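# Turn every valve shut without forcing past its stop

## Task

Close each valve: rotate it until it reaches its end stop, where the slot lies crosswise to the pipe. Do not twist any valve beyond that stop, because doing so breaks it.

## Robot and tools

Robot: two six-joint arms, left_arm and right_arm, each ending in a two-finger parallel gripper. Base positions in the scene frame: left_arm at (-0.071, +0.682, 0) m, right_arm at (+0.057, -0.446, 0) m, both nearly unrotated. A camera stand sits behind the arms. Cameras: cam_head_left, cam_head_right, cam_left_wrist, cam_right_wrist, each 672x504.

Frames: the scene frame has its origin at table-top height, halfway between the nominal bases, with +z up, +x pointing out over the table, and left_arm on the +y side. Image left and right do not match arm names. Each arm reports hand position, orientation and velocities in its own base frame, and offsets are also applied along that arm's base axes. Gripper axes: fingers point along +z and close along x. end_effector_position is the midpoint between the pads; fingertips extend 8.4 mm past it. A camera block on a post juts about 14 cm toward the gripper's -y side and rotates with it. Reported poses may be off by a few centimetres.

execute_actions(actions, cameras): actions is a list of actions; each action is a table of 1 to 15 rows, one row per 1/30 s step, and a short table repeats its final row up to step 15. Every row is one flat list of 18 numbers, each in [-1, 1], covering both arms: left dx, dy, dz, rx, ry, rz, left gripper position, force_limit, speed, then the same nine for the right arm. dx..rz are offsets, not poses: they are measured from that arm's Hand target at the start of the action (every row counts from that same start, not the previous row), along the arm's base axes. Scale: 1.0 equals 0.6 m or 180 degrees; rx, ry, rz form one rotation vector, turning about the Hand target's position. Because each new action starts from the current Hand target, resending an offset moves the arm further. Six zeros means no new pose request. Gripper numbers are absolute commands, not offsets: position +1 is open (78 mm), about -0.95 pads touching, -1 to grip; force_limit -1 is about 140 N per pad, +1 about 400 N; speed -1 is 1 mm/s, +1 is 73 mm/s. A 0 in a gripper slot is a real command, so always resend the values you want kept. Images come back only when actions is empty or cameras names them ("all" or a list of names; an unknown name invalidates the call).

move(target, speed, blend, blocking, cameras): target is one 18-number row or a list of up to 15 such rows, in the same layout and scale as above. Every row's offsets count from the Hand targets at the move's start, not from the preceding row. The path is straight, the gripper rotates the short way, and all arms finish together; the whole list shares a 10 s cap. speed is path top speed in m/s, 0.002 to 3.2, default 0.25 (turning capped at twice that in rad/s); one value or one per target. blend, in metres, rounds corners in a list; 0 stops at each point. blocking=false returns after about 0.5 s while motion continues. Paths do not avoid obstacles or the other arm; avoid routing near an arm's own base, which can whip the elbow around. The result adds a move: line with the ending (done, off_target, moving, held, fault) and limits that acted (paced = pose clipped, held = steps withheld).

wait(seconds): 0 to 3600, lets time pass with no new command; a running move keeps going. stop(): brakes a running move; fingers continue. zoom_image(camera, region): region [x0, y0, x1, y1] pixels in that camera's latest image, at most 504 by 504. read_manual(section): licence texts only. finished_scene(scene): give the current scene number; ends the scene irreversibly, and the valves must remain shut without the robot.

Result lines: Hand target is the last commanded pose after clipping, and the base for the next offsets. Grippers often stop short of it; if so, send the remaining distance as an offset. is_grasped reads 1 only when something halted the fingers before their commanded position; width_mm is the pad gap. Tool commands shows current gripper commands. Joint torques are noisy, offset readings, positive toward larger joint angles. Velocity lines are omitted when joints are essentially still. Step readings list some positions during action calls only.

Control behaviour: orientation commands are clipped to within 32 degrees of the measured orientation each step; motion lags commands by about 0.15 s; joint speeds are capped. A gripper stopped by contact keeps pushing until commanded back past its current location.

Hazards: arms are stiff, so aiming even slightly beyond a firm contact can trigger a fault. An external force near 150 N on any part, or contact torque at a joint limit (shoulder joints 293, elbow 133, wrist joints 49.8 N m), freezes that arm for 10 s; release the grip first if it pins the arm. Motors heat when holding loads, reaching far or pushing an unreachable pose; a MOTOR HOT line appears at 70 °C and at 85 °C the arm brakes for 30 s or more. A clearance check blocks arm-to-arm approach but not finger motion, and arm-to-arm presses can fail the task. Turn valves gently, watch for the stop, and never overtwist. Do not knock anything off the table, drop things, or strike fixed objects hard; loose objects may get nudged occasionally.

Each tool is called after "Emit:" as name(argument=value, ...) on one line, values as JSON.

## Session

Emit:
execute_actions(actions=[])

Emit:
zoom_image(camera="cam_head_left", region=[150, 200, 450, 425])

Scene clock: 0.00 s.
left_arm: end_effector_position=(+0.8228, +0.0805, +0.2847) width_mm=78.0 is_grasped=0 end_effector_quat_wxyz=(+0.494, +0.030, +0.869, -0.020) | right_arm: end_effector_position=(+0.4805, +0.4472, +0.2605) width_mm=78.0 is_grasped=0 end_effector_quat_wxyz=(-0.060, +0.972, -0.227, +0.000)
Joint positions: left_arm=[3.008 -1.223 2.177 -3.558 -1.52 -1.608] | right_arm=[3.582 -1.544 2.137 -2.239 -1.477 2.473]
Joint velocities: within noise
Joint torques (N m): no reading
Hand target: left_arm +0.8228, +0.0805, +0.2847; +0.494, +0.030, +0.869, -0.020 | right_arm +0.4805, +0.4472, +0.2605; -0.060, +0.972, -0.227, +0.000
Tool commands: left_gripper/position=+1.0 left_gripper/force_limit=+1.0 left_gripper/speed=+1.0 right_gripper/position=+1.0 right_gripper/force_limit=+1.0 right_gripper/speed=+1.0

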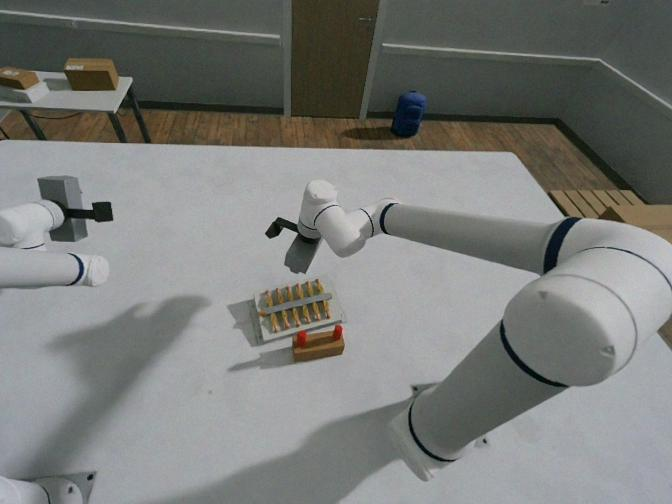

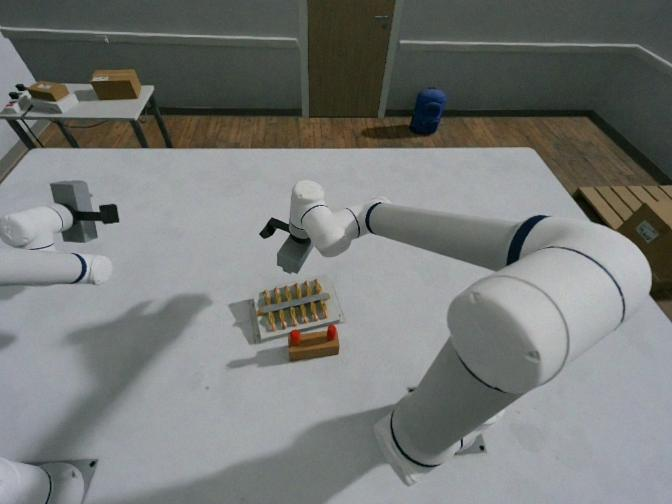

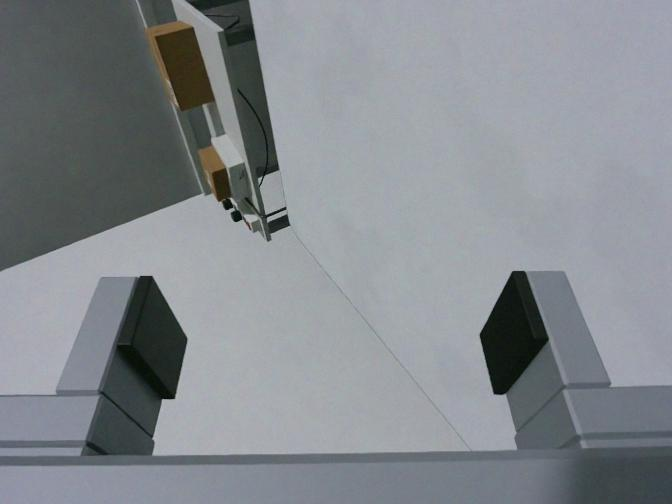

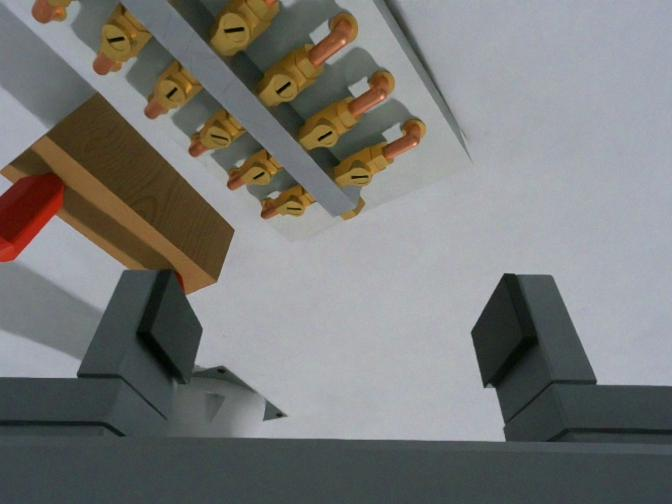

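Scaled by 1.680.

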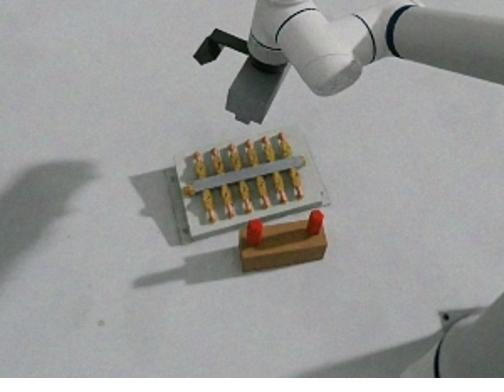

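Emit:
move(target=[0,0,0,0,0,0,1,1,1,-0.146,0.031,0.151,0.1275,-0.2213,-0.3395,1,1,1], speed=0.4, cameras=["cam_right_wrist"])

Emit:
zoom_image(camera="cam_right_wrist", region=[150, 60, 510, 340])

Scene clock: 3.20 s.
left_arm: end_effector_position=(+0.8228, +0.0805, +0.2847) width_mm=78.0 is_grasped=0 end_effector_quat_wxyz=(+0.494, +0.030, +0.869, -0.020) | right_arm: end_effector_position=(+0.3929, +0.4658, +0.3511) width_mm=78.0 is_grasped=0 end_effector_quat_wxyz=(-0.301, +0.640, -0.640, +0.301) end_effector_velocity=(+0.001, +0.000, +0.001) end_effector_angular_velocity=(+0.000, -0.003, -0.005)
Joint positions: left_arm=[3.008 -1.223 2.177 -3.558 -1.52 -1.608] | right_arm=[3.935 -1.632 2.36 -3.001 -2.151 3.715]
Joint velocities: left_arm=[within noise] | right_arm=[0.001 0.001 -0.002 0 -0.005 0.004]
Joint torques (N m): left_arm=[-0.89 -109.82 -34.18 -7.51 -0.07 0.29] | right_arm=[10.84 -26.67 -66.13 -5.37 -6.05 1.92]
Hand target: left_arm +0.8228, +0.0805, +0.2847; +0.494, +0.030, +0.869, -0.020 | right_arm +0.3929, +0.4658, +0.3511; -0.301, +0.640, -0.640, +0.301
Off the commanded pose: left_arm 0.000 m, 0 deg | right_arm 0.000 m, 0 deg.
move: done

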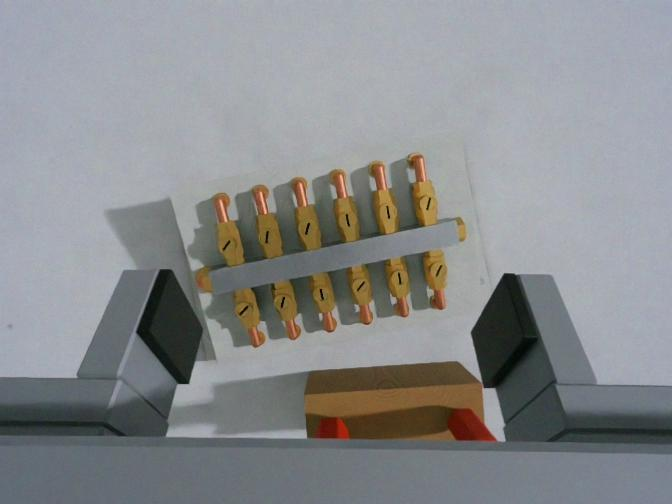

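Scaled by 1.400.

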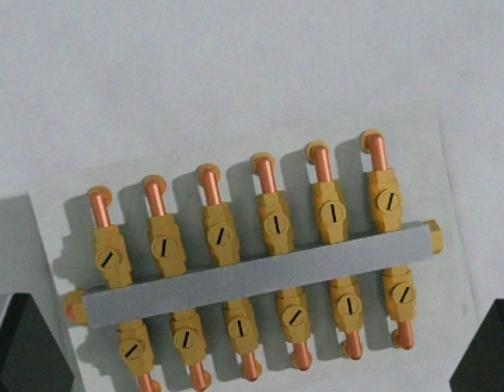

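Emit:
move(target=[-0.25,-0.583,0.117,-0.4079,0.0543,0.3075,1,1,1,0.262,-0.777,0.117,0,0,0,1,1,1], speed=0.4, cameras=["cam_head_left"])

Scene clock: 6.70 s.
left_arm: end_effector_position=(+0.6728, -0.2692, +0.3549) width_mm=78.0 is_grasped=0 end_effector_quat_wxyz=(-0.301, +0.640, -0.640, +0.301) | right_arm: end_effector_position=(+0.5501, -0.0003, +0.4213) width_mm=78.0 is_grasped=0 end_effector_quat_wxyz=(-0.301, +0.640, -0.640, +0.301)
Joint positions: left_arm=[2.315 -1.558 2.276 -2.974 -0.968 -3.747] | right_arm=[2.635 -2.025 2.494 -2.851 -1.188 2.8]
Joint torques (N m): left_arm=[-14.16 -94.34 -49.16 -5.6 7.69 -1.9] | right_arm=[-4.7 1.86 -76.38 -3.69 5.88 -4.2]
Hand target: left_arm +0.6728, -0.2693, +0.3549; -0.301, +0.640, -0.640, +0.301 | right_arm +0.5501, -0.0004, +0.4213; -0.301, +0.640, -0.640, +0.301
Off the commanded pose: left_arm 0.000 m, 0 deg | right_arm 0.000 m, 0 deg.
move: done

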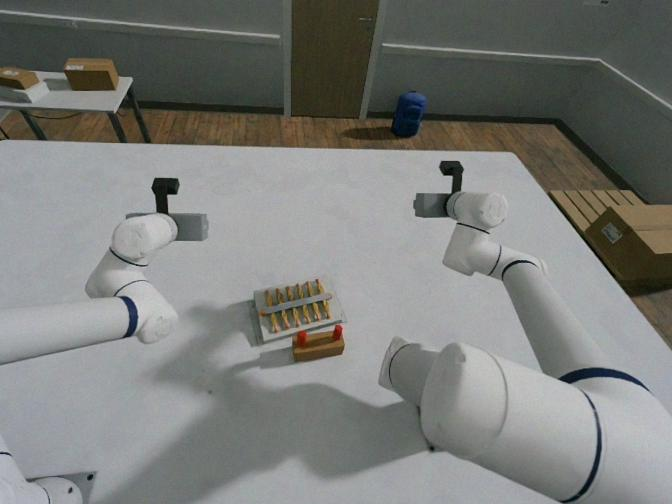

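Emit:
move(target=[[0,0,0,0.513,0,-0.4257,1,1,1,0,0,0,0,0,0,1,1,1],[0,0,0,-0.513,0,0.4257,1,1,1,0,0,0,0,0,0,1,1,1],[0,0,0,0,0,0,1,1,1,0,0,0,0,0,0,1,1,1]], speed=1.0, blend=[0.05,0.05,0])

Scene clock: 11.13 s.
left_arm: end_effector_position=(+0.6728, -0.2693, +0.3549) width_mm=78.0 is_grasped=0 end_effector_quat_wxyz=(-0.301, +0.640, -0.640, +0.301) | right_arm: end_effector_position=(+0.5501, -0.0004, +0.4213) width_mm=78.0 is_grasped=0 end_effector_quat_wxyz=(-0.301, +0.640, -0.640, +0.301)
Joint positions: left_arm=[2.315 -1.558 2.276 -2.974 -0.968 2.535] | right_arm=[2.635 -2.025 2.494 -2.851 -1.187 2.8]
Joint torques (N m): left_arm=[13.65 -57.46 -36.6 -10.17 -0.93 3.04] | right_arm=[-5.87 -1.6 -76.89 -3.54 5.58 -4.15]
Hand target: left_arm +0.6728, -0.2693, +0.3549; -0.301, +0.640, -0.640, +0.301 | right_arm +0.5501, -0.0004, +0.4213; -0.301, +0.640, -0.640, +0.301
Off the commanded pose: left_arm 0.000 m, 0 deg | right_arm 0.000 m, 0 deg.
move: done

Emit:
move(target=[-0.2688,-0.5758,-0.006,0,0,0,1,1,1,0,0,0,0,0,0,1,1,1], speed=0.4, cameras=["cam_left_wrist"])

Emit:
zoom_image(camera="cam_left_wrist", region=[180, 80, 360, 280])

Emit:
zoom_image(camera="cam_left_wrist", region=[340, 80, 520, 280])

Scene clock: 13.00 s.
left_arm: end_effector_position=(+0.5115, -0.6146, +0.3513) width_mm=78.0 is_grasped=0 end_effector_quat_wxyz=(-0.301, +0.640, -0.640, +0.301) | right_arm: end_effector_position=(+0.5501, -0.0004, +0.4213) width_mm=78.0 is_grasped=0 end_effector_quat_wxyz=(-0.301, +0.640, -0.640, +0.301)
Joint positions: left_arm=[1.803 -1.418 2.033 -2.456 -0.724 1.926] | right_arm=[2.635 -2.025 2.494 -2.851 -1.187 2.8]
Joint torques (N m): left_arm=[-13.86 -78.95 -51.86 -4.72 9.81 -1.29] | right_arm=[-6.39 -4.03 -77.05 -3.19 5.8 -3.91]
Hand target: left_arm +0.5115, -0.6148, +0.3513; -0.301, +0.640, -0.640, +0.301 | right_arm +0.5501, -0.0004, +0.4213; -0.301, +0.640, -0.640, +0.301
Off the commanded pose: left_arm 0.000 m, 0 deg | right_arm 0.000 m, 0 deg.
move: done

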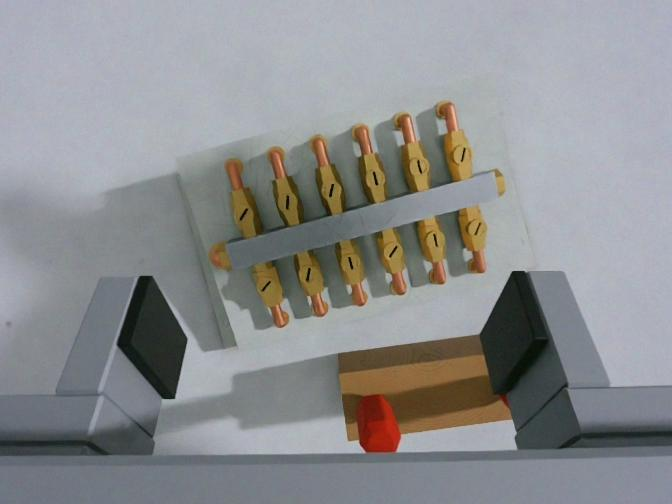

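Scaled by 2.520.

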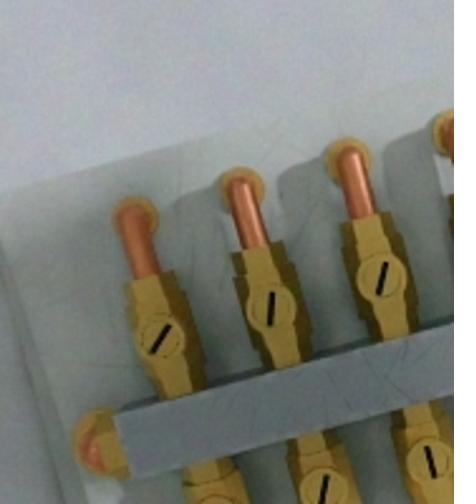

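Scaled by 2.520.

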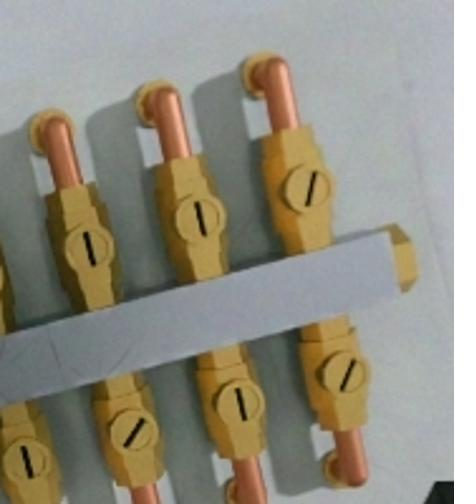

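Emit:
zoom_image(camera="cam_left_wrist", region=[230, 240, 350, 320])

Emit:
move(target=[-0.1858,-0.0753,-0.2,0,0,0,1,1,1,0,0,0,0,0,0,1,1,1], speed=0.4, cameras=["cam_left_wrist"])

Emit:
zoom_image(camera="cam_left_wrist", region=[160, 150, 500, 390])

Scaled by 4.200.

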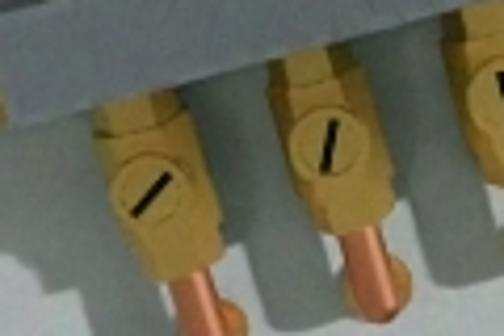

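Scene clock: 14.83 s.
left_arm: end_effector_position=(+0.4001, -0.6599, +0.2315) width_mm=78.0 is_grasped=0 end_effector_quat_wxyz=(-0.301, +0.640, -0.640, +0.301) | right_arm: end_effector_position=(+0.5501, -0.0004, +0.4213) width_mm=78.0 is_grasped=0 end_effector_quat_wxyz=(-0.301, +0.640, -0.640, +0.301)
Joint positions: left_arm=[1.629 -1.31 2.116 -2.448 -0.694 1.663] | right_arm=[2.635 -2.025 2.494 -2.851 -1.187 2.8]
Joint torques (N m): left_arm=[-12.62 -87.37 -32.44 -3.86 10.22 -1.36] | right_arm=[-7.34 -3.81 -77.29 -3.23 5.56 -4.12]
Hand target: left_arm +0.4000, -0.6599, +0.2313; -0.301, +0.640, -0.640, +0.301 | right_arm +0.5501, -0.0004, +0.4213; -0.301, +0.640, -0.640, +0.301
Off the commanded pose: left_arm 0.000 m, 0 deg | right_arm 0.000 m, 0 deg.
move: done

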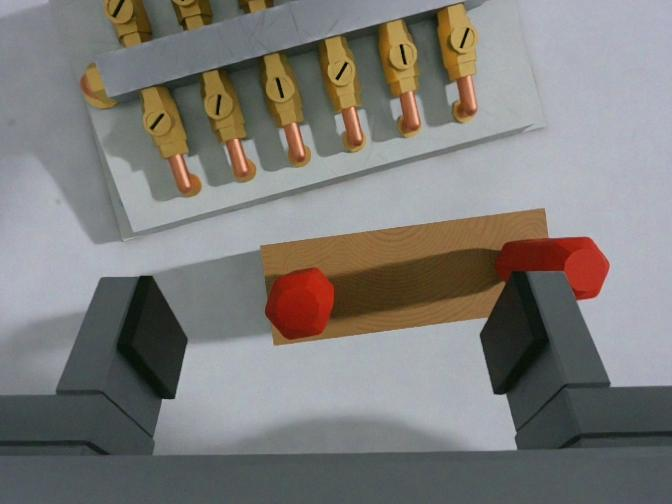

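Scaled by 1.482.

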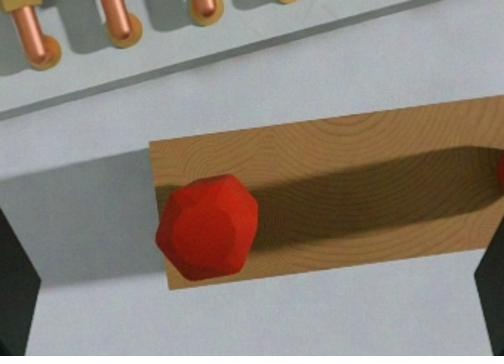

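Emit:
move(target=[[0,0,0.05,-0.2472,0.2001,0.5257,1,1,1,0,0,0,0,0,0,1,1,1],[-0.0033,0.03,-0.1005,-0.2472,0.2001,0.5257,1,1,1,0,0,0,0,0,0,1,1,1]], speed=[0.4,0.2], cameras=["cam_left_wrist"])

Emit:
zoom_image(camera="cam_left_wrist", region=[240, 60, 440, 320])

Scene clock: 19.60 s.
left_arm: end_effector_position=(+0.3980, -0.6420, +0.1712) width_mm=78.0 is_grasped=0 end_effector_quat_wxyz=(+0.000, +0.995, +0.105, +0.000) | right_arm: end_effector_position=(+0.5501, -0.0004, +0.4213) width_mm=78.0 is_grasped=0 end_effector_quat_wxyz=(-0.301, +0.640, -0.640, +0.301)
Joint positions: left_arm=[1.889 -1.27 1.977 -2.278 -1.571 0.108] | right_arm=[2.635 -2.025 2.494 -2.851 -1.187 2.8]
Joint torques (N m): left_arm=[14.53 -97.53 -35.08 -8.37 -2.35 2.26] | right_arm=[-5.26 -5.37 -76.5 -3.23 5.67 -4.03]
Hand target: left_arm +0.3980, -0.6419, +0.1710; +0.000, +0.995, +0.105, +0.000 | right_arm +0.5501, -0.0004, +0.4213; -0.301, +0.640, -0.640, +0.301
Off the commanded pose: left_arm 0.000 m, 0 deg | right_arm 0.000 m, 0 deg.
move: done

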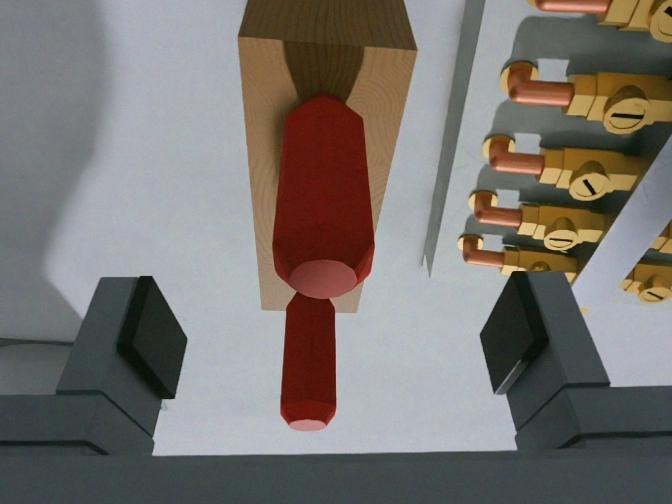

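Scaled by 1.938.

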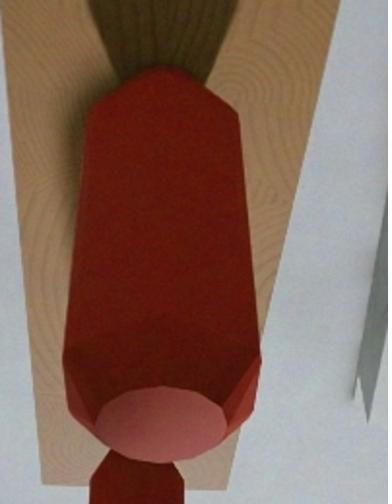

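Emit:
move(target=[[-0.0013,-0.013,0,0,0,0,1,1,1,0,0,0,0,0,0,1,1,1],[-0.0013,-0.013,-0.0883,0,0,0,1,1,1,0,0,0,0,0,0,1,1,1]], speed=0.12, cameras=["cam_left_wrist"])

Scene clock: 21.40 s.
left_arm: end_effector_position=(+0.3973, -0.6500, +0.1187) width_mm=78.0 is_grasped=0 end_effector_quat_wxyz=(+0.000, +0.995, +0.105, +0.000) | right_arm: end_effector_position=(+0.5501, -0.0004, +0.4213) width_mm=78.0 is_grasped=0 end_effector_quat_wxyz=(-0.301, +0.640, -0.640, +0.301)
Joint positions: left_arm=[1.884 -1.198 1.996 -2.37 -1.571 0.104] | right_arm=[2.635 -2.025 2.494 -2.851 -1.187 2.8]
Joint torques (N m): left_arm=[3.58 -29.69 -8.71 -1.61 4.18 -0.44] | right_arm=[-5.12 -6.36 -76.19 -3.49 5.57 -4.01]
Hand target: left_arm +0.3972, -0.6497, +0.1181; +0.000, +0.995, +0.105, +0.000 | right_arm +0.5501, -0.0004, +0.4213; -0.301, +0.640, -0.640, +0.301
Off the commanded pose: left_arm 0.001 m, 0 deg | right_arm 0.000 m, 0 deg.
move: done

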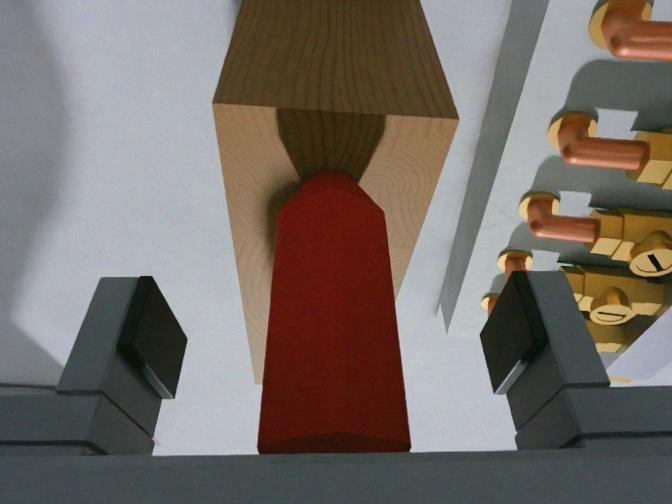

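Emit:
move(target=[0,0,0.006,0,0,0,1,1,1,0,0,0,0,0,0,1,1,1], speed=0.1, cameras=["cam_left_wrist"])

Scene clock: 21.97 s.
left_arm: end_effector_position=(+0.3972, -0.6497, +0.1215) width_mm=78.0 is_grasped=0 end_effector_quat_wxyz=(+0.000, +0.994, +0.105, +0.000) | right_arm: end_effector_position=(+0.5501, -0.0004, +0.4213) width_mm=78.0 is_grasped=0 end_effector_quat_wxyz=(-0.301, +0.640, -0.640, +0.301)
Joint positions: left_arm=[1.884 -1.202 1.995 -2.363 -1.571 0.104] | right_arm=[2.635 -2.025 2.494 -2.851 -1.187 2.8]
Joint torques (N m): left_arm=[6.51 -140.67 -45.96 -3.19 3.47 1.49] | right_arm=[-6.05 -6.3 -75.97 -3.6 5.48 -4.25]
Hand target: left_arm +0.3972, -0.6497, +0.1217; +0.000, +0.995, +0.105, +0.000 | right_arm +0.5501, -0.0004, +0.4213; -0.301, +0.640, -0.640, +0.301
Off the commanded pose: left_arm 0.000 m, 0 deg | right_arm 0.000 m, 0 deg.
move: done

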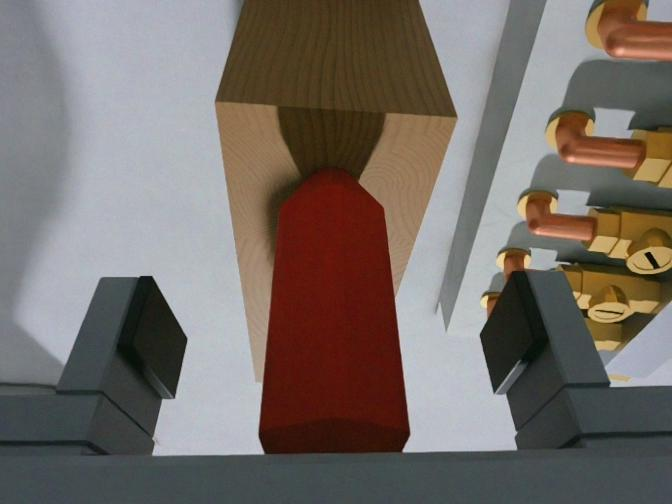

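Emit:
move(target=[0,0,0,0,0,0,-0.97,-0.1,-0.3,0,0,0,0,0,0,1,1,1])

Emit:
move(target=[0,0,0.2167,0,0,0,-0.97,-0.1,-0.3,0,0,0,0,0,0,1,1,1], speed=0.15, cameras=["cam_left_wrist"])

Emit:
zoom_image(camera="cam_left_wrist", region=[280, 20, 380, 200])

Scene clock: 24.40 s.
left_arm: end_effector_position=(+0.3972, -0.6497, +0.1217) width_mm=25.3 is_grasped=1 end_effector_quat_wxyz=(+0.000, +0.995, +0.105, +0.000) | right_arm: end_effector_position=(+0.5501, -0.0004, +0.4213) width_mm=78.0 is_grasped=0 end_effector_quat_wxyz=(-0.301, +0.640, -0.640, +0.301)
Joint positions: left_arm=[1.884 -1.202 1.995 -2.363 -1.571 0.104] | right_arm=[2.635 -2.025 2.494 -2.851 -1.187 2.8]
Joint torques (N m): left_arm=[6.66 -137.63 -44.37 -4.17 -1.01 2.05] | right_arm=[-6.25 -8.02 -76.54 -3.2 5.51 -4.07]
Hand target: left_arm +0.3972, -0.6497, +0.1217; +0.000, +0.995, +0.105, +0.000 | right_arm +0.5501, -0.0004, +0.4213; -0.301, +0.640, -0.640, +0.301
Off the commanded pose: left_arm 0.000 m, 0 deg | right_arm 0.000 m, 0 deg.
move: done

Scene clock: 25.83 s.
left_arm: end_effector_position=(+0.3973, -0.6497, +0.2515) width_mm=25.3 is_grasped=1 end_effector_quat_wxyz=(+0.000, +0.995, +0.105, +0.000) | right_arm: end_effector_position=(+0.5501, -0.0004, +0.4213) width_mm=78.0 is_grasped=0 end_effector_quat_wxyz=(-0.301, +0.640, -0.640, +0.301)
Joint positions: left_arm=[1.884 -1.344 1.902 -2.129 -1.571 0.104] | right_arm=[2.635 -2.025 2.494 -2.851 -1.187 2.8]
Joint torques (N m): left_arm=[-6.95 -129.86 -52.84 -3.08 -1.94 -0.94] | right_arm=[-5.03 -8.07 -76.69 -3.5 5.79 -4.16]
Hand target: left_arm +0.3972, -0.6497, +0.2517; +0.000, +0.995, +0.105, +0.000 | right_arm +0.5501, -0.0004, +0.4213; -0.301, +0.640, -0.640, +0.301
Off the commanded pose: left_arm 0.000 m, 0 deg | right_arm 0.000 m, 0 deg.
move: done

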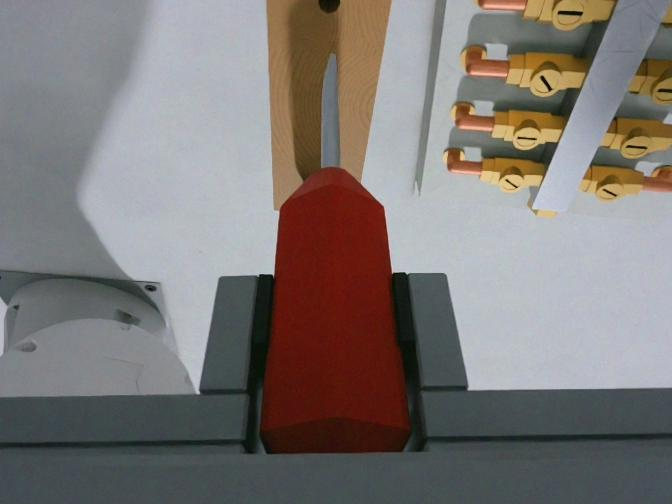

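Scaled by 2.800.

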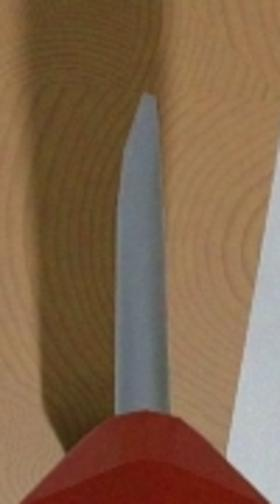

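Emit:
zoom_image(camera="cam_left_wrist", region=[310, 40, 360, 90])

Scaled by 10.080.

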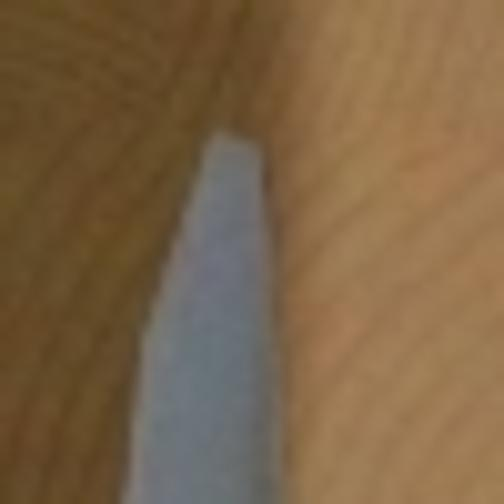

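Emit:
move(target=[0.042,0.4162,0.081,-0.498,-0.0523,-0.0523,-0.97,-0.1,-0.3,0,0,0,0,0,0,1,1,1], speed=0.4)

Emit:
move(target=[0,0,0,0,0,0,-0.97,-0.1,-0.3,-0.4563,0.855,-0.1688,0.385,0.385,-0.385,1,1,1], speed=0.4, cameras=["cam_right_wrist","cam_left_wrist"])

Scene clock: 29.20 s.
left_arm: end_effector_position=(+0.4224, -0.4000, +0.3003) width_mm=25.3 is_grasped=1 end_effector_quat_wxyz=(+0.707, +0.707, +0.000, +0.000) | right_arm: end_effector_position=(+0.5501, -0.0004, +0.4213) width_mm=78.0 is_grasped=0 end_effector_quat_wxyz=(-0.301, +0.640, -0.640, +0.301)
Joint positions: left_arm=[2.373 -1.089 2.428 -4.48 -2.373 0] | right_arm=[2.635 -2.025 2.494 -2.851 -1.187 2.8]
Joint torques (N m): left_arm=[13.73 -75.24 -21.22 -5.51 -4.28 -1.96] | right_arm=[-4.41 -9.11 -76.69 -3.48 5.39 -3.85]
Hand target: left_arm +0.4224, -0.4000, +0.3003; +0.707, +0.707, +0.000, +0.000 | right_arm +0.5501, -0.0004, +0.4213; -0.301, +0.640, -0.640, +0.301
Off the commanded pose: left_arm 0.000 m, 0 deg | right_arm 0.000 m, 0 deg.
move: done

Scene clock: 32.70 s.
left_arm: end_effector_position=(+0.4224, -0.4000, +0.3003) width_mm=25.3 is_grasped=1 end_effector_quat_wxyz=(+0.707, +0.707, +0.000, +0.000) | right_arm: end_effector_position=(+0.2763, +0.5126, +0.3201) width_mm=78.0 is_grasped=0 end_effector_quat_wxyz=(+0.000, +0.000, +0.941, +0.339)
Joint positions: left_arm=[2.373 -1.089 2.428 -4.481 -2.373 -0.001] | right_arm=[3.657 -1.831 2.444 -2.572 -0.982 5.346]
Joint torques (N m): left_arm=[13.87 -75.41 -20.34 -5.05 -4.4 -1.64] | right_arm=[10.94 -12.14 -56.04 -5.98 3.22 2.4]
Hand target: left_arm +0.4224, -0.4000, +0.3003; +0.707, +0.707, +0.000, +0.000 | right_arm +0.2763, +0.5126, +0.3200; +0.000, +0.000, +0.941, +0.339
Off the commanded pose: left_arm 0.000 m, 0 deg | right_arm 0.000 m, 0 deg.
move: done
Images, in order (width x height): cam_left_wrist 672x504, cam_right_wrist 672x504.

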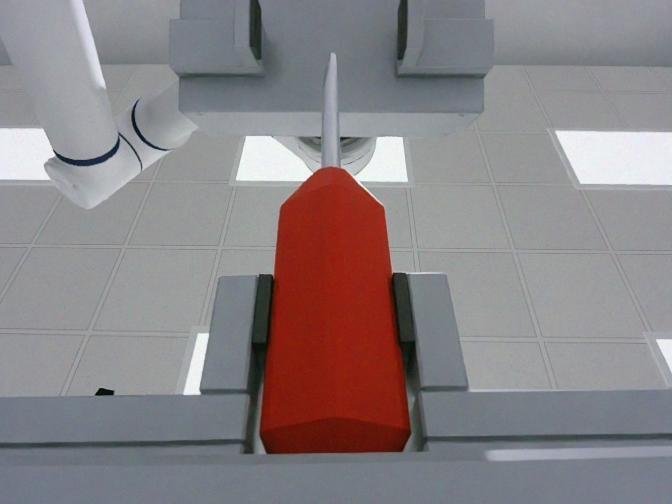

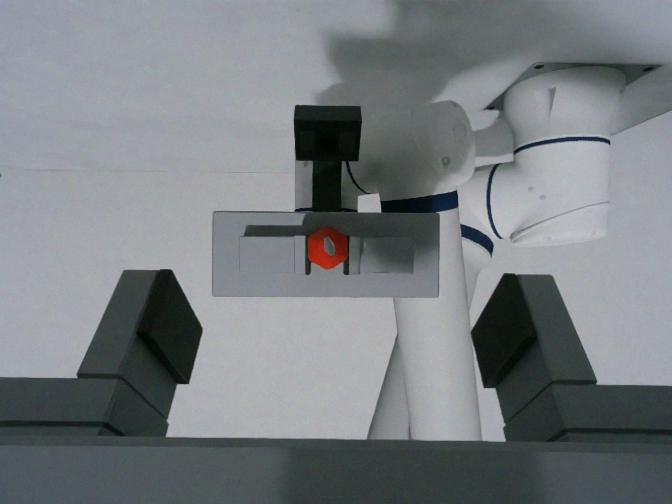

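Emit:
zoom_image(camera="cam_right_wrist", region=[302, 222, 352, 272])

Scaled by 10.080.

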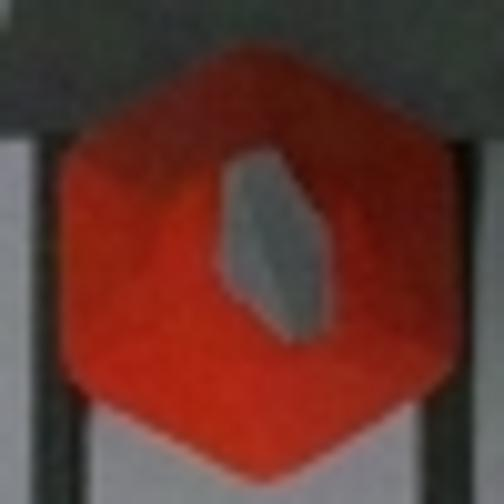

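Emit:
move(target=[0,0,0,0,0,0,-0.97,-0.1,-0.3,0.417,-0.767,0.133,0,0,0,1,1,1], speed=0.5)

Emit:
move(target=[[0.063,-0.167,0,0.4326,0.2304,0.3016,-0.97,-0.1,-0.3,0,0,0,0,0,0,1,1,1],[0.1035,-0.2687,-0.1715,0.4326,0.2304,0.3016,-0.97,-0.1,-0.3,0,0,0,0,0,0,1,1,1]], speed=[0.4,0.2], cameras=["cam_left_wrist","cam_head_left"])

Emit:
zoom_image(camera="cam_left_wrist", region=[300, 20, 380, 100])

Scene clock: 35.83 s.
left_arm: end_effector_position=(+0.4224, -0.4000, +0.3003) width_mm=25.3 is_grasped=1 end_effector_quat_wxyz=(+0.707, +0.707, +0.000, +0.000) | right_arm: end_effector_position=(+0.5265, +0.0526, +0.3998) width_mm=78.0 is_grasped=0 end_effector_quat_wxyz=(+0.000, +0.000, +0.941, +0.339)
Joint positions: left_arm=[2.373 -1.089 2.428 -4.481 -2.373 -0.001] | right_arm=[2.617 -1.82 2.105 -1.462 -0.985 4.068]
Joint torques (N m): left_arm=[13.05 -75.36 -20.5 -5.42 -4.37 -1.76] | right_arm=[-4.23 -15.97 -77.54 -0.6 -0.33 -4.18]
Hand target: left_arm +0.4224, -0.4000, +0.3003; +0.707, +0.707, +0.000, +0.000 | right_arm +0.5265, +0.0524, +0.3998; +0.000, +0.000, +0.941, +0.339
Off the commanded pose: left_arm 0.000 m, 0 deg | right_arm 0.000 m, 0 deg.
move: done

Scene clock: 39.87 s.
left_arm: end_effector_position=(+0.4845, -0.5612, +0.1975) width_mm=25.3 is_grasped=1 end_effector_quat_wxyz=(+0.020, +0.855, +0.514, +0.069) | right_arm: end_effector_position=(+0.5265, +0.0524, +0.3998) width_mm=78.0 is_grasped=0 end_effector_quat_wxyz=(+0.000, +0.000, +0.941, +0.339)
Joint positions: left_arm=[1.994 -1.334 2.017 -2.276 -1.43 -0.657] | right_arm=[2.617 -1.82 2.104 -1.462 -0.985 4.067]
Joint torques (N m): left_arm=[2.4 -90.32 -48.33 -8.39 5.09 0.3] | right_arm=[-5.74 -16.17 -76.6 -0.52 -0.51 -3.86]
Hand target: left_arm +0.4845, -0.5612, +0.1974; +0.020, +0.855, +0.514, +0.069 | right_arm +0.5265, +0.0524, +0.3998; +0.000, +0.000, +0.941, +0.339
Off the commanded pose: left_arm 0.000 m, 0 deg | right_arm 0.000 m, 0 deg.
move: done
Images, in order (width x height): cam_head_left 672x504, cam_left_wrist 672x504.

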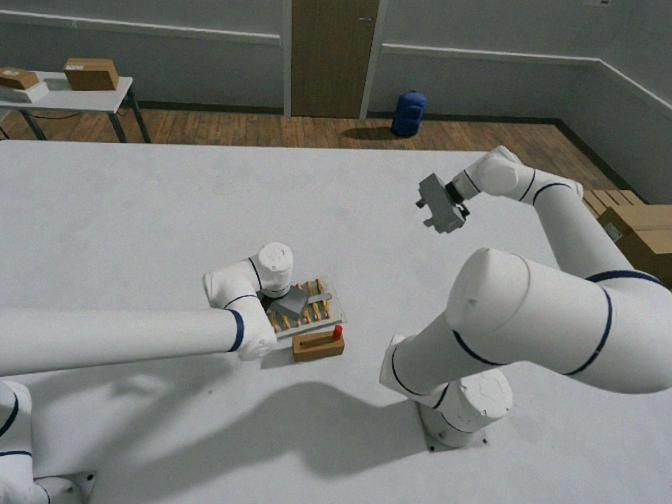

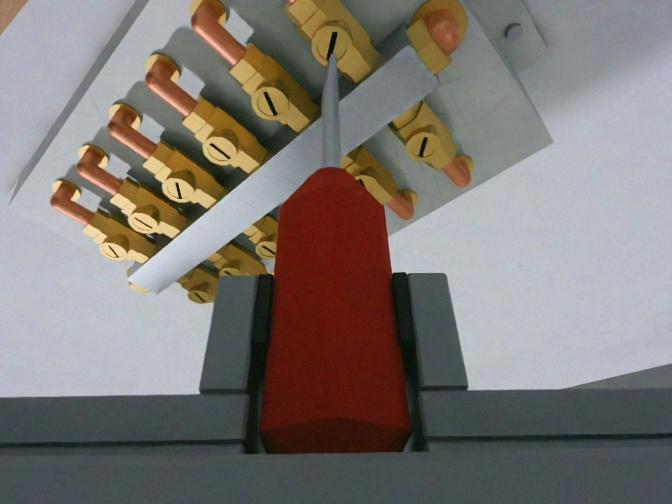

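Scaled by 6.300.

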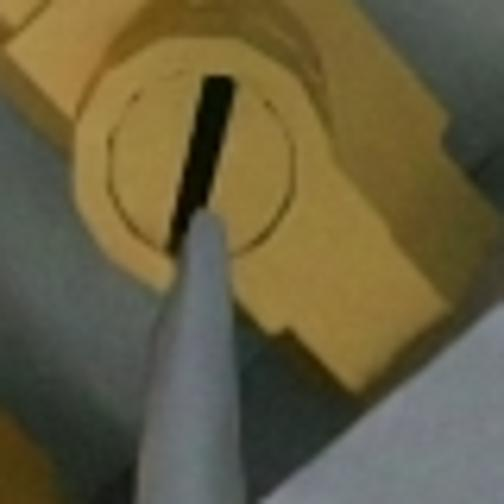

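Emit:
move(target=[0.0026,0.0012,-0.0165,-0.0038,-0.001,0.0275,-0.97,-0.1,-0.3,0,0,0,0,0,0,1,1,1], speed=0.1, cameras=["cam_left_wrist"])

Emit:
zoom_image(camera="cam_left_wrist", region=[310, 35, 350, 75])

Scene clock: 41.20 s.
left_arm: end_effector_position=(+0.4861, -0.5605, +0.1875) width_mm=25.3 is_grasped=1 end_effector_quat_wxyz=(+0.023, +0.832, +0.551, +0.068) end_effector_velocity=(+0.001, +0.000, +0.000) end_effector_angular_velocity=(-0.001, -0.001, +0.006) | right_arm: end_effector_position=(+0.5265, +0.0524, +0.3998) width_mm=78.0 is_grasped=0 end_effector_quat_wxyz=(+0.000, +0.000, +0.941, +0.339)
Joint positions: left_arm=[1.997 -1.322 2.023 -2.295 -1.43 -0.742] | right_arm=[2.617 -1.82 2.104 -1.462 -0.985 4.067]
Joint velocities: left_arm=[0.001 0 -0.001 -0.001 0 -0.005] | right_arm=[within noise]
Joint torques (N m): left_arm=[12.83 -90.79 -35.84 -8.37 -2.8 -2.3] | right_arm=[-5.65 -16.11 -76.42 -0.82 -0.47 -4.13]
Hand target: left_arm +0.4861, -0.5605, +0.1875; +0.023, +0.832, +0.551, +0.068 | right_arm +0.5265, +0.0524, +0.3998; +0.000, +0.000, +0.941, +0.339
Off the commanded pose: left_arm 0.000 m, 0 deg | right_arm 0.000 m, 0 deg.
move: done

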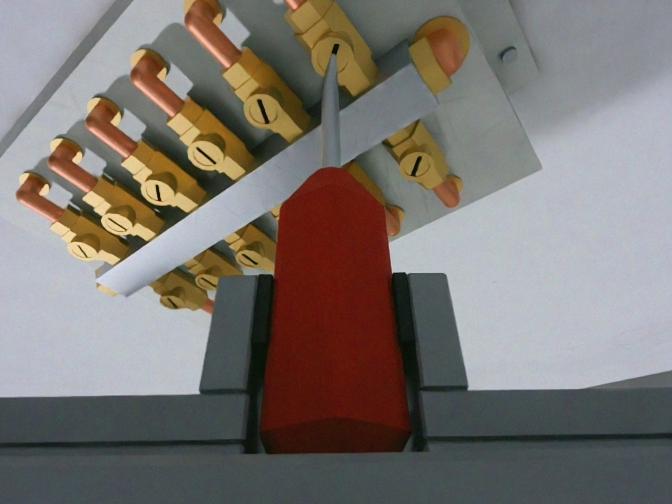

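Scaled by 12.600.

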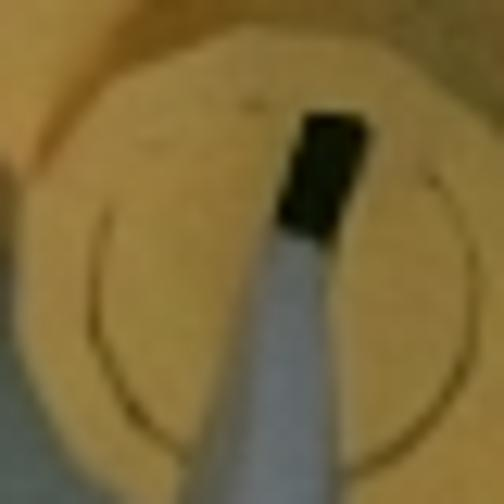

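Emit:
move(target=[[0.0039,-0.0009,0.0005,0,0,0,-0.97,-0.1,-0.3,0,0,0,0,0,0,1,1,1],[0.0054,-0.0005,-0.0102,0,0,0,-0.97,-0.1,-0.3,0,0,0,0,0,0,1,1,1]], speed=0.05, cameras=["cam_left_wrist"])

Emit:
zoom_image(camera="cam_left_wrist", region=[310, 35, 350, 75])

Scene clock: 42.33 s.
left_arm: end_effector_position=(+0.4894, -0.5611, +0.1821) width_mm=25.3 is_grasped=1 end_effector_quat_wxyz=(+0.023, +0.832, +0.551, +0.068) | right_arm: end_effector_position=(+0.5265, +0.0524, +0.3998) width_mm=78.0 is_grasped=0 end_effector_quat_wxyz=(+0.000, +0.000, +0.941, +0.339)
Joint positions: left_arm=[2.001 -1.312 2.023 -2.306 -1.43 -0.738] | right_arm=[2.617 -1.82 2.104 -1.462 -0.985 4.067]
Joint torques (N m): left_arm=[20.44 -10.02 -5.18 -0.48 -3.92 2.51] | right_arm=[-5.94 -16.55 -77.79 -0.69 -0.53 -3.96]
Hand target: left_arm +0.4893, -0.5608, +0.1814; +0.023, +0.832, +0.551, +0.068 | right_arm +0.5265, +0.0524, +0.3998; +0.000, +0.000, +0.941, +0.339
Off the commanded pose: left_arm 0.001 m, 0 deg | right_arm 0.000 m, 0 deg.
move: done

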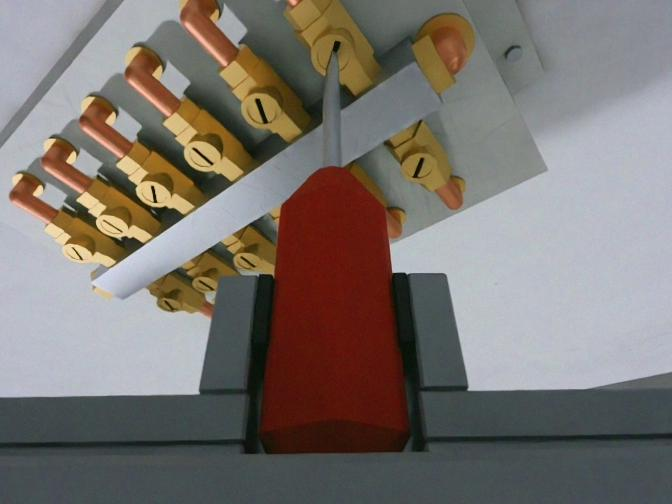

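Scaled by 12.600.

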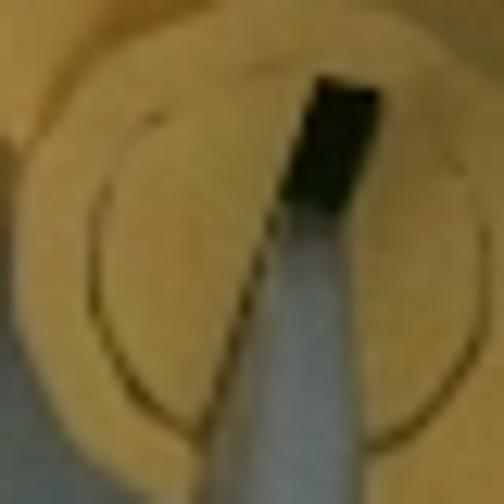

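Emit:
move(target=[[-0.0005,-0.0001,0.0033,0,0,0,-0.97,-0.1,-0.3,0,0,0,0,0,0,1,1,1],[-0.004,0.0014,0.0028,0,0,0,-0.97,-0.1,-0.3,0,0,0,0,0,0,1,1,1]], speed=0.05, cameras=["cam_left_wrist"])

Emit:
zoom_image(camera="cam_left_wrist", region=[310, 35, 350, 75])

Scene clock: 43.07 s.
left_arm: end_effector_position=(+0.4870, -0.5598, +0.1825) width_mm=25.3 is_grasped=1 end_effector_quat_wxyz=(+0.022, +0.832, +0.551, +0.068) | right_arm: end_effector_position=(+0.5265, +0.0524, +0.3998) width_mm=78.0 is_grasped=0 end_effector_quat_wxyz=(+0.000, +0.000, +0.941, +0.339)
Joint positions: left_arm=[1.998 -1.316 2.026 -2.304 -1.43 -0.741] | right_arm=[2.617 -1.82 2.104 -1.462 -0.985 4.067]
Joint torques (N m): left_arm=[-16.83 -127.34 -38 -6.99 4.65 -1.83] | right_arm=[-4.68 -16.38 -77.41 -0.57 -0.44 -3.83]
Hand target: left_arm +0.4869, -0.5600, +0.1830; +0.023, +0.832, +0.551, +0.068 | right_arm +0.5265, +0.0524, +0.3998; +0.000, +0.000, +0.941, +0.339
Off the commanded pose: left_arm 0.001 m, 0 deg | right_arm 0.000 m, 0 deg.
move: done

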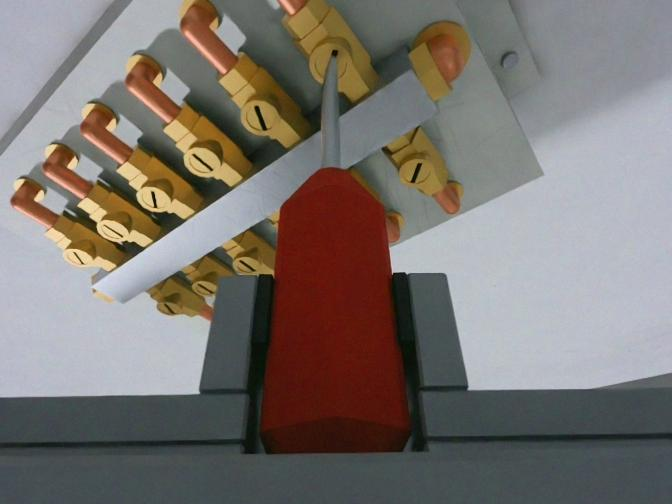

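Scaled by 12.600.

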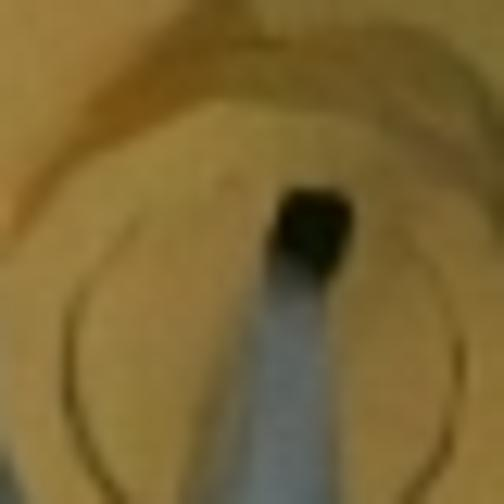

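Emit:
move(target=[-0.0014,-0.0004,0.01,0,0,0,-0.97,-0.1,-0.3,0,0,0,0,0,0,1,1,1], speed=0.05, cameras=["cam_left_wrist"])

Emit:
zoom_image(camera="cam_left_wrist", region=[310, 35, 350, 75])

Scene clock: 43.73 s.
left_arm: end_effector_position=(+0.4861, -0.5602, +0.1888) width_mm=25.3 is_grasped=1 end_effector_quat_wxyz=(+0.023, +0.832, +0.551, +0.068) | right_arm: end_effector_position=(+0.5265, +0.0524, +0.3998) width_mm=78.0 is_grasped=0 end_effector_quat_wxyz=(+0.000, +0.000, +0.941, +0.339)
Joint positions: left_arm=[1.997 -1.324 2.023 -2.293 -1.43 -0.742] | right_arm=[2.617 -1.82 2.104 -1.462 -0.985 4.067]
Joint torques (N m): left_arm=[-14.55 -127.2 -48.86 -3.43 5.13 -1.99] | right_arm=[-5.52 -16.86 -77.57 -0.64 -0.48 -3.97]
Hand target: left_arm +0.4861, -0.5602, +0.1890; +0.023, +0.832, +0.551, +0.068 | right_arm +0.5265, +0.0524, +0.3998; +0.000, +0.000, +0.941, +0.339
Off the commanded pose: left_arm 0.000 m, 0 deg | right_arm 0.000 m, 0 deg.
move: done

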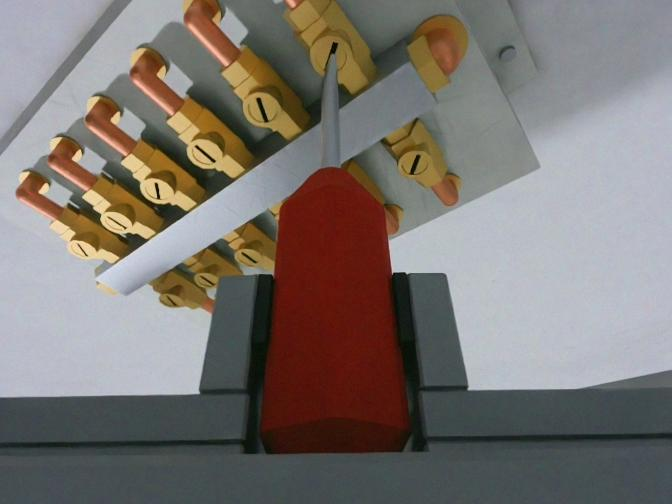

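Scaled by 12.600.

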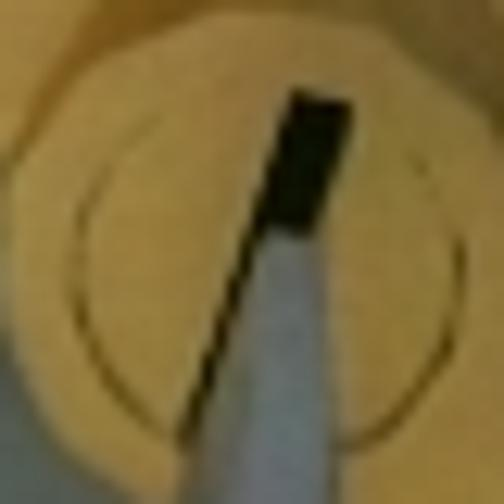

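Emit:
move(target=[[0.0012,0.0003,-0.0083,0,0,0,-0.97,-0.1,-0.3,0,0,0,0,0,0,1,1,1],[0.0015,0.0004,-0.0108,0,0,0,-0.97,-0.1,-0.3,0,0,0,0,0,0,1,1,1]], speed=[0.05,0.01], cameras=["cam_left_wrist"])

Emit:
zoom_image(camera="cam_left_wrist", region=[310, 35, 350, 75])

Scene clock: 44.60 s.
left_arm: end_effector_position=(+0.4870, -0.5600, +0.1827) width_mm=25.3 is_grasped=1 end_effector_quat_wxyz=(+0.023, +0.832, +0.551, +0.068) | right_arm: end_effector_position=(+0.5265, +0.0524, +0.3998) width_mm=78.0 is_grasped=0 end_effector_quat_wxyz=(+0.000, +0.000, +0.941, +0.339)
Joint positions: left_arm=[1.998 -1.316 2.026 -2.305 -1.43 -0.741] | right_arm=[2.617 -1.82 2.104 -1.462 -0.985 4.067]
Joint torques (N m): left_arm=[13.37 -91.92 -35.45 -8.65 2.31 2.41] | right_arm=[-5.53 -16.72 -77.04 -0.37 -0.29 -3.85]
Hand target: left_arm +0.4870, -0.5600, +0.1826; +0.023, +0.832, +0.551, +0.068 | right_arm +0.5265, +0.0524, +0.3998; +0.000, +0.000, +0.941, +0.339
Off the commanded pose: left_arm 0.000 m, 0 deg | right_arm 0.000 m, 0 deg.
move: done

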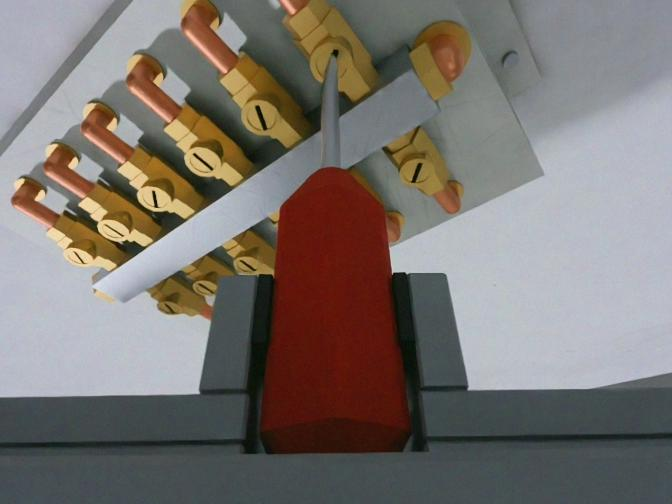

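Scaled by 12.600.

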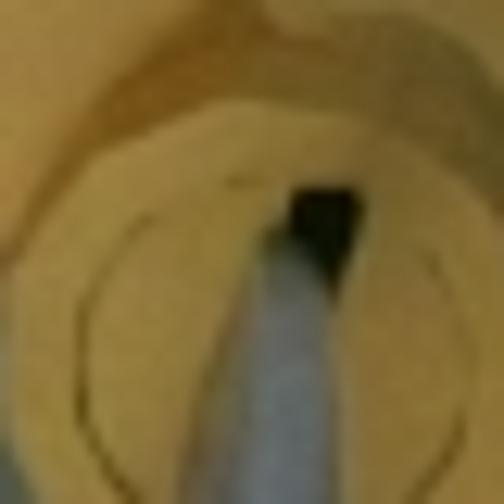

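Emit:
move(target=[[-0.0001,0,0.0012,0,0,0,-0.97,-0.1,-0.3,0,0,0,0,0,0,1,1,1],[0.0008,0.0005,0.0012,0,0,0,-0.97,-0.1,-0.3,0,0,0,0,0,0,1,1,1],[0.0011,0.0006,-0.0012,0,0,0,-0.97,-0.1,-0.3,0,0,0,0,0,0,1,1,1]], speed=[0.05,0.05,0.01], cameras=["cam_left_wrist"])

Emit:
zoom_image(camera="cam_left_wrist", region=[310, 35, 350, 75])

Scene clock: 45.43 s.
left_arm: end_effector_position=(+0.4877, -0.5597, +0.1821) width_mm=25.3 is_grasped=1 end_effector_quat_wxyz=(+0.023, +0.832, +0.551, +0.068) | right_arm: end_effector_position=(+0.5265, +0.0524, +0.3998) width_mm=78.0 is_grasped=0 end_effector_quat_wxyz=(+0.000, +0.000, +0.941, +0.339)
Joint positions: left_arm=[1.999 -1.315 2.026 -2.306 -1.43 -0.74] | right_arm=[2.617 -1.82 2.104 -1.462 -0.985 4.067]
Joint torques (N m): left_arm=[13.99 -93.07 -34.28 -8.91 -3.34 2.54] | right_arm=[-4.36 -16.15 -77.34 -0.99 -0.56 -4.12]
Hand target: left_arm +0.4877, -0.5596, +0.1818; +0.023, +0.832, +0.551, +0.068 | right_arm +0.5265, +0.0524, +0.3998; +0.000, +0.000, +0.941, +0.339
Off the commanded pose: left_arm 0.000 m, 0 deg | right_arm 0.000 m, 0 deg.
move: done

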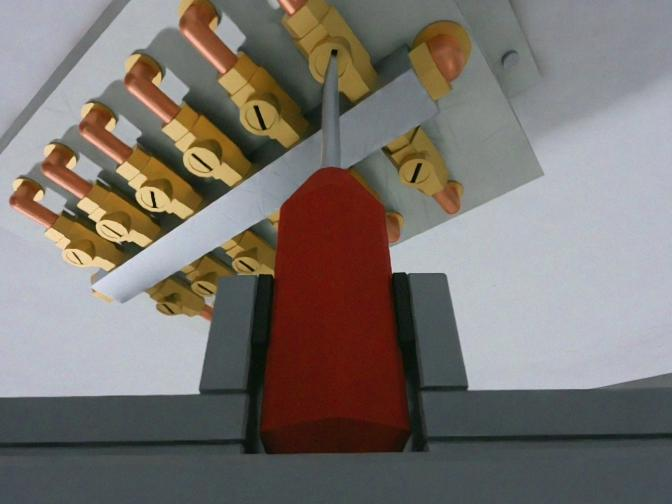

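Scaled by 12.600.

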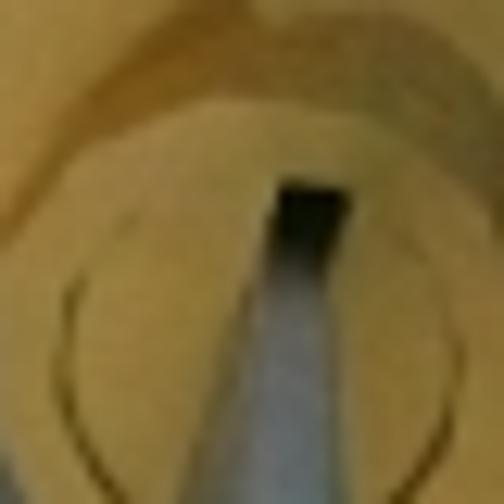

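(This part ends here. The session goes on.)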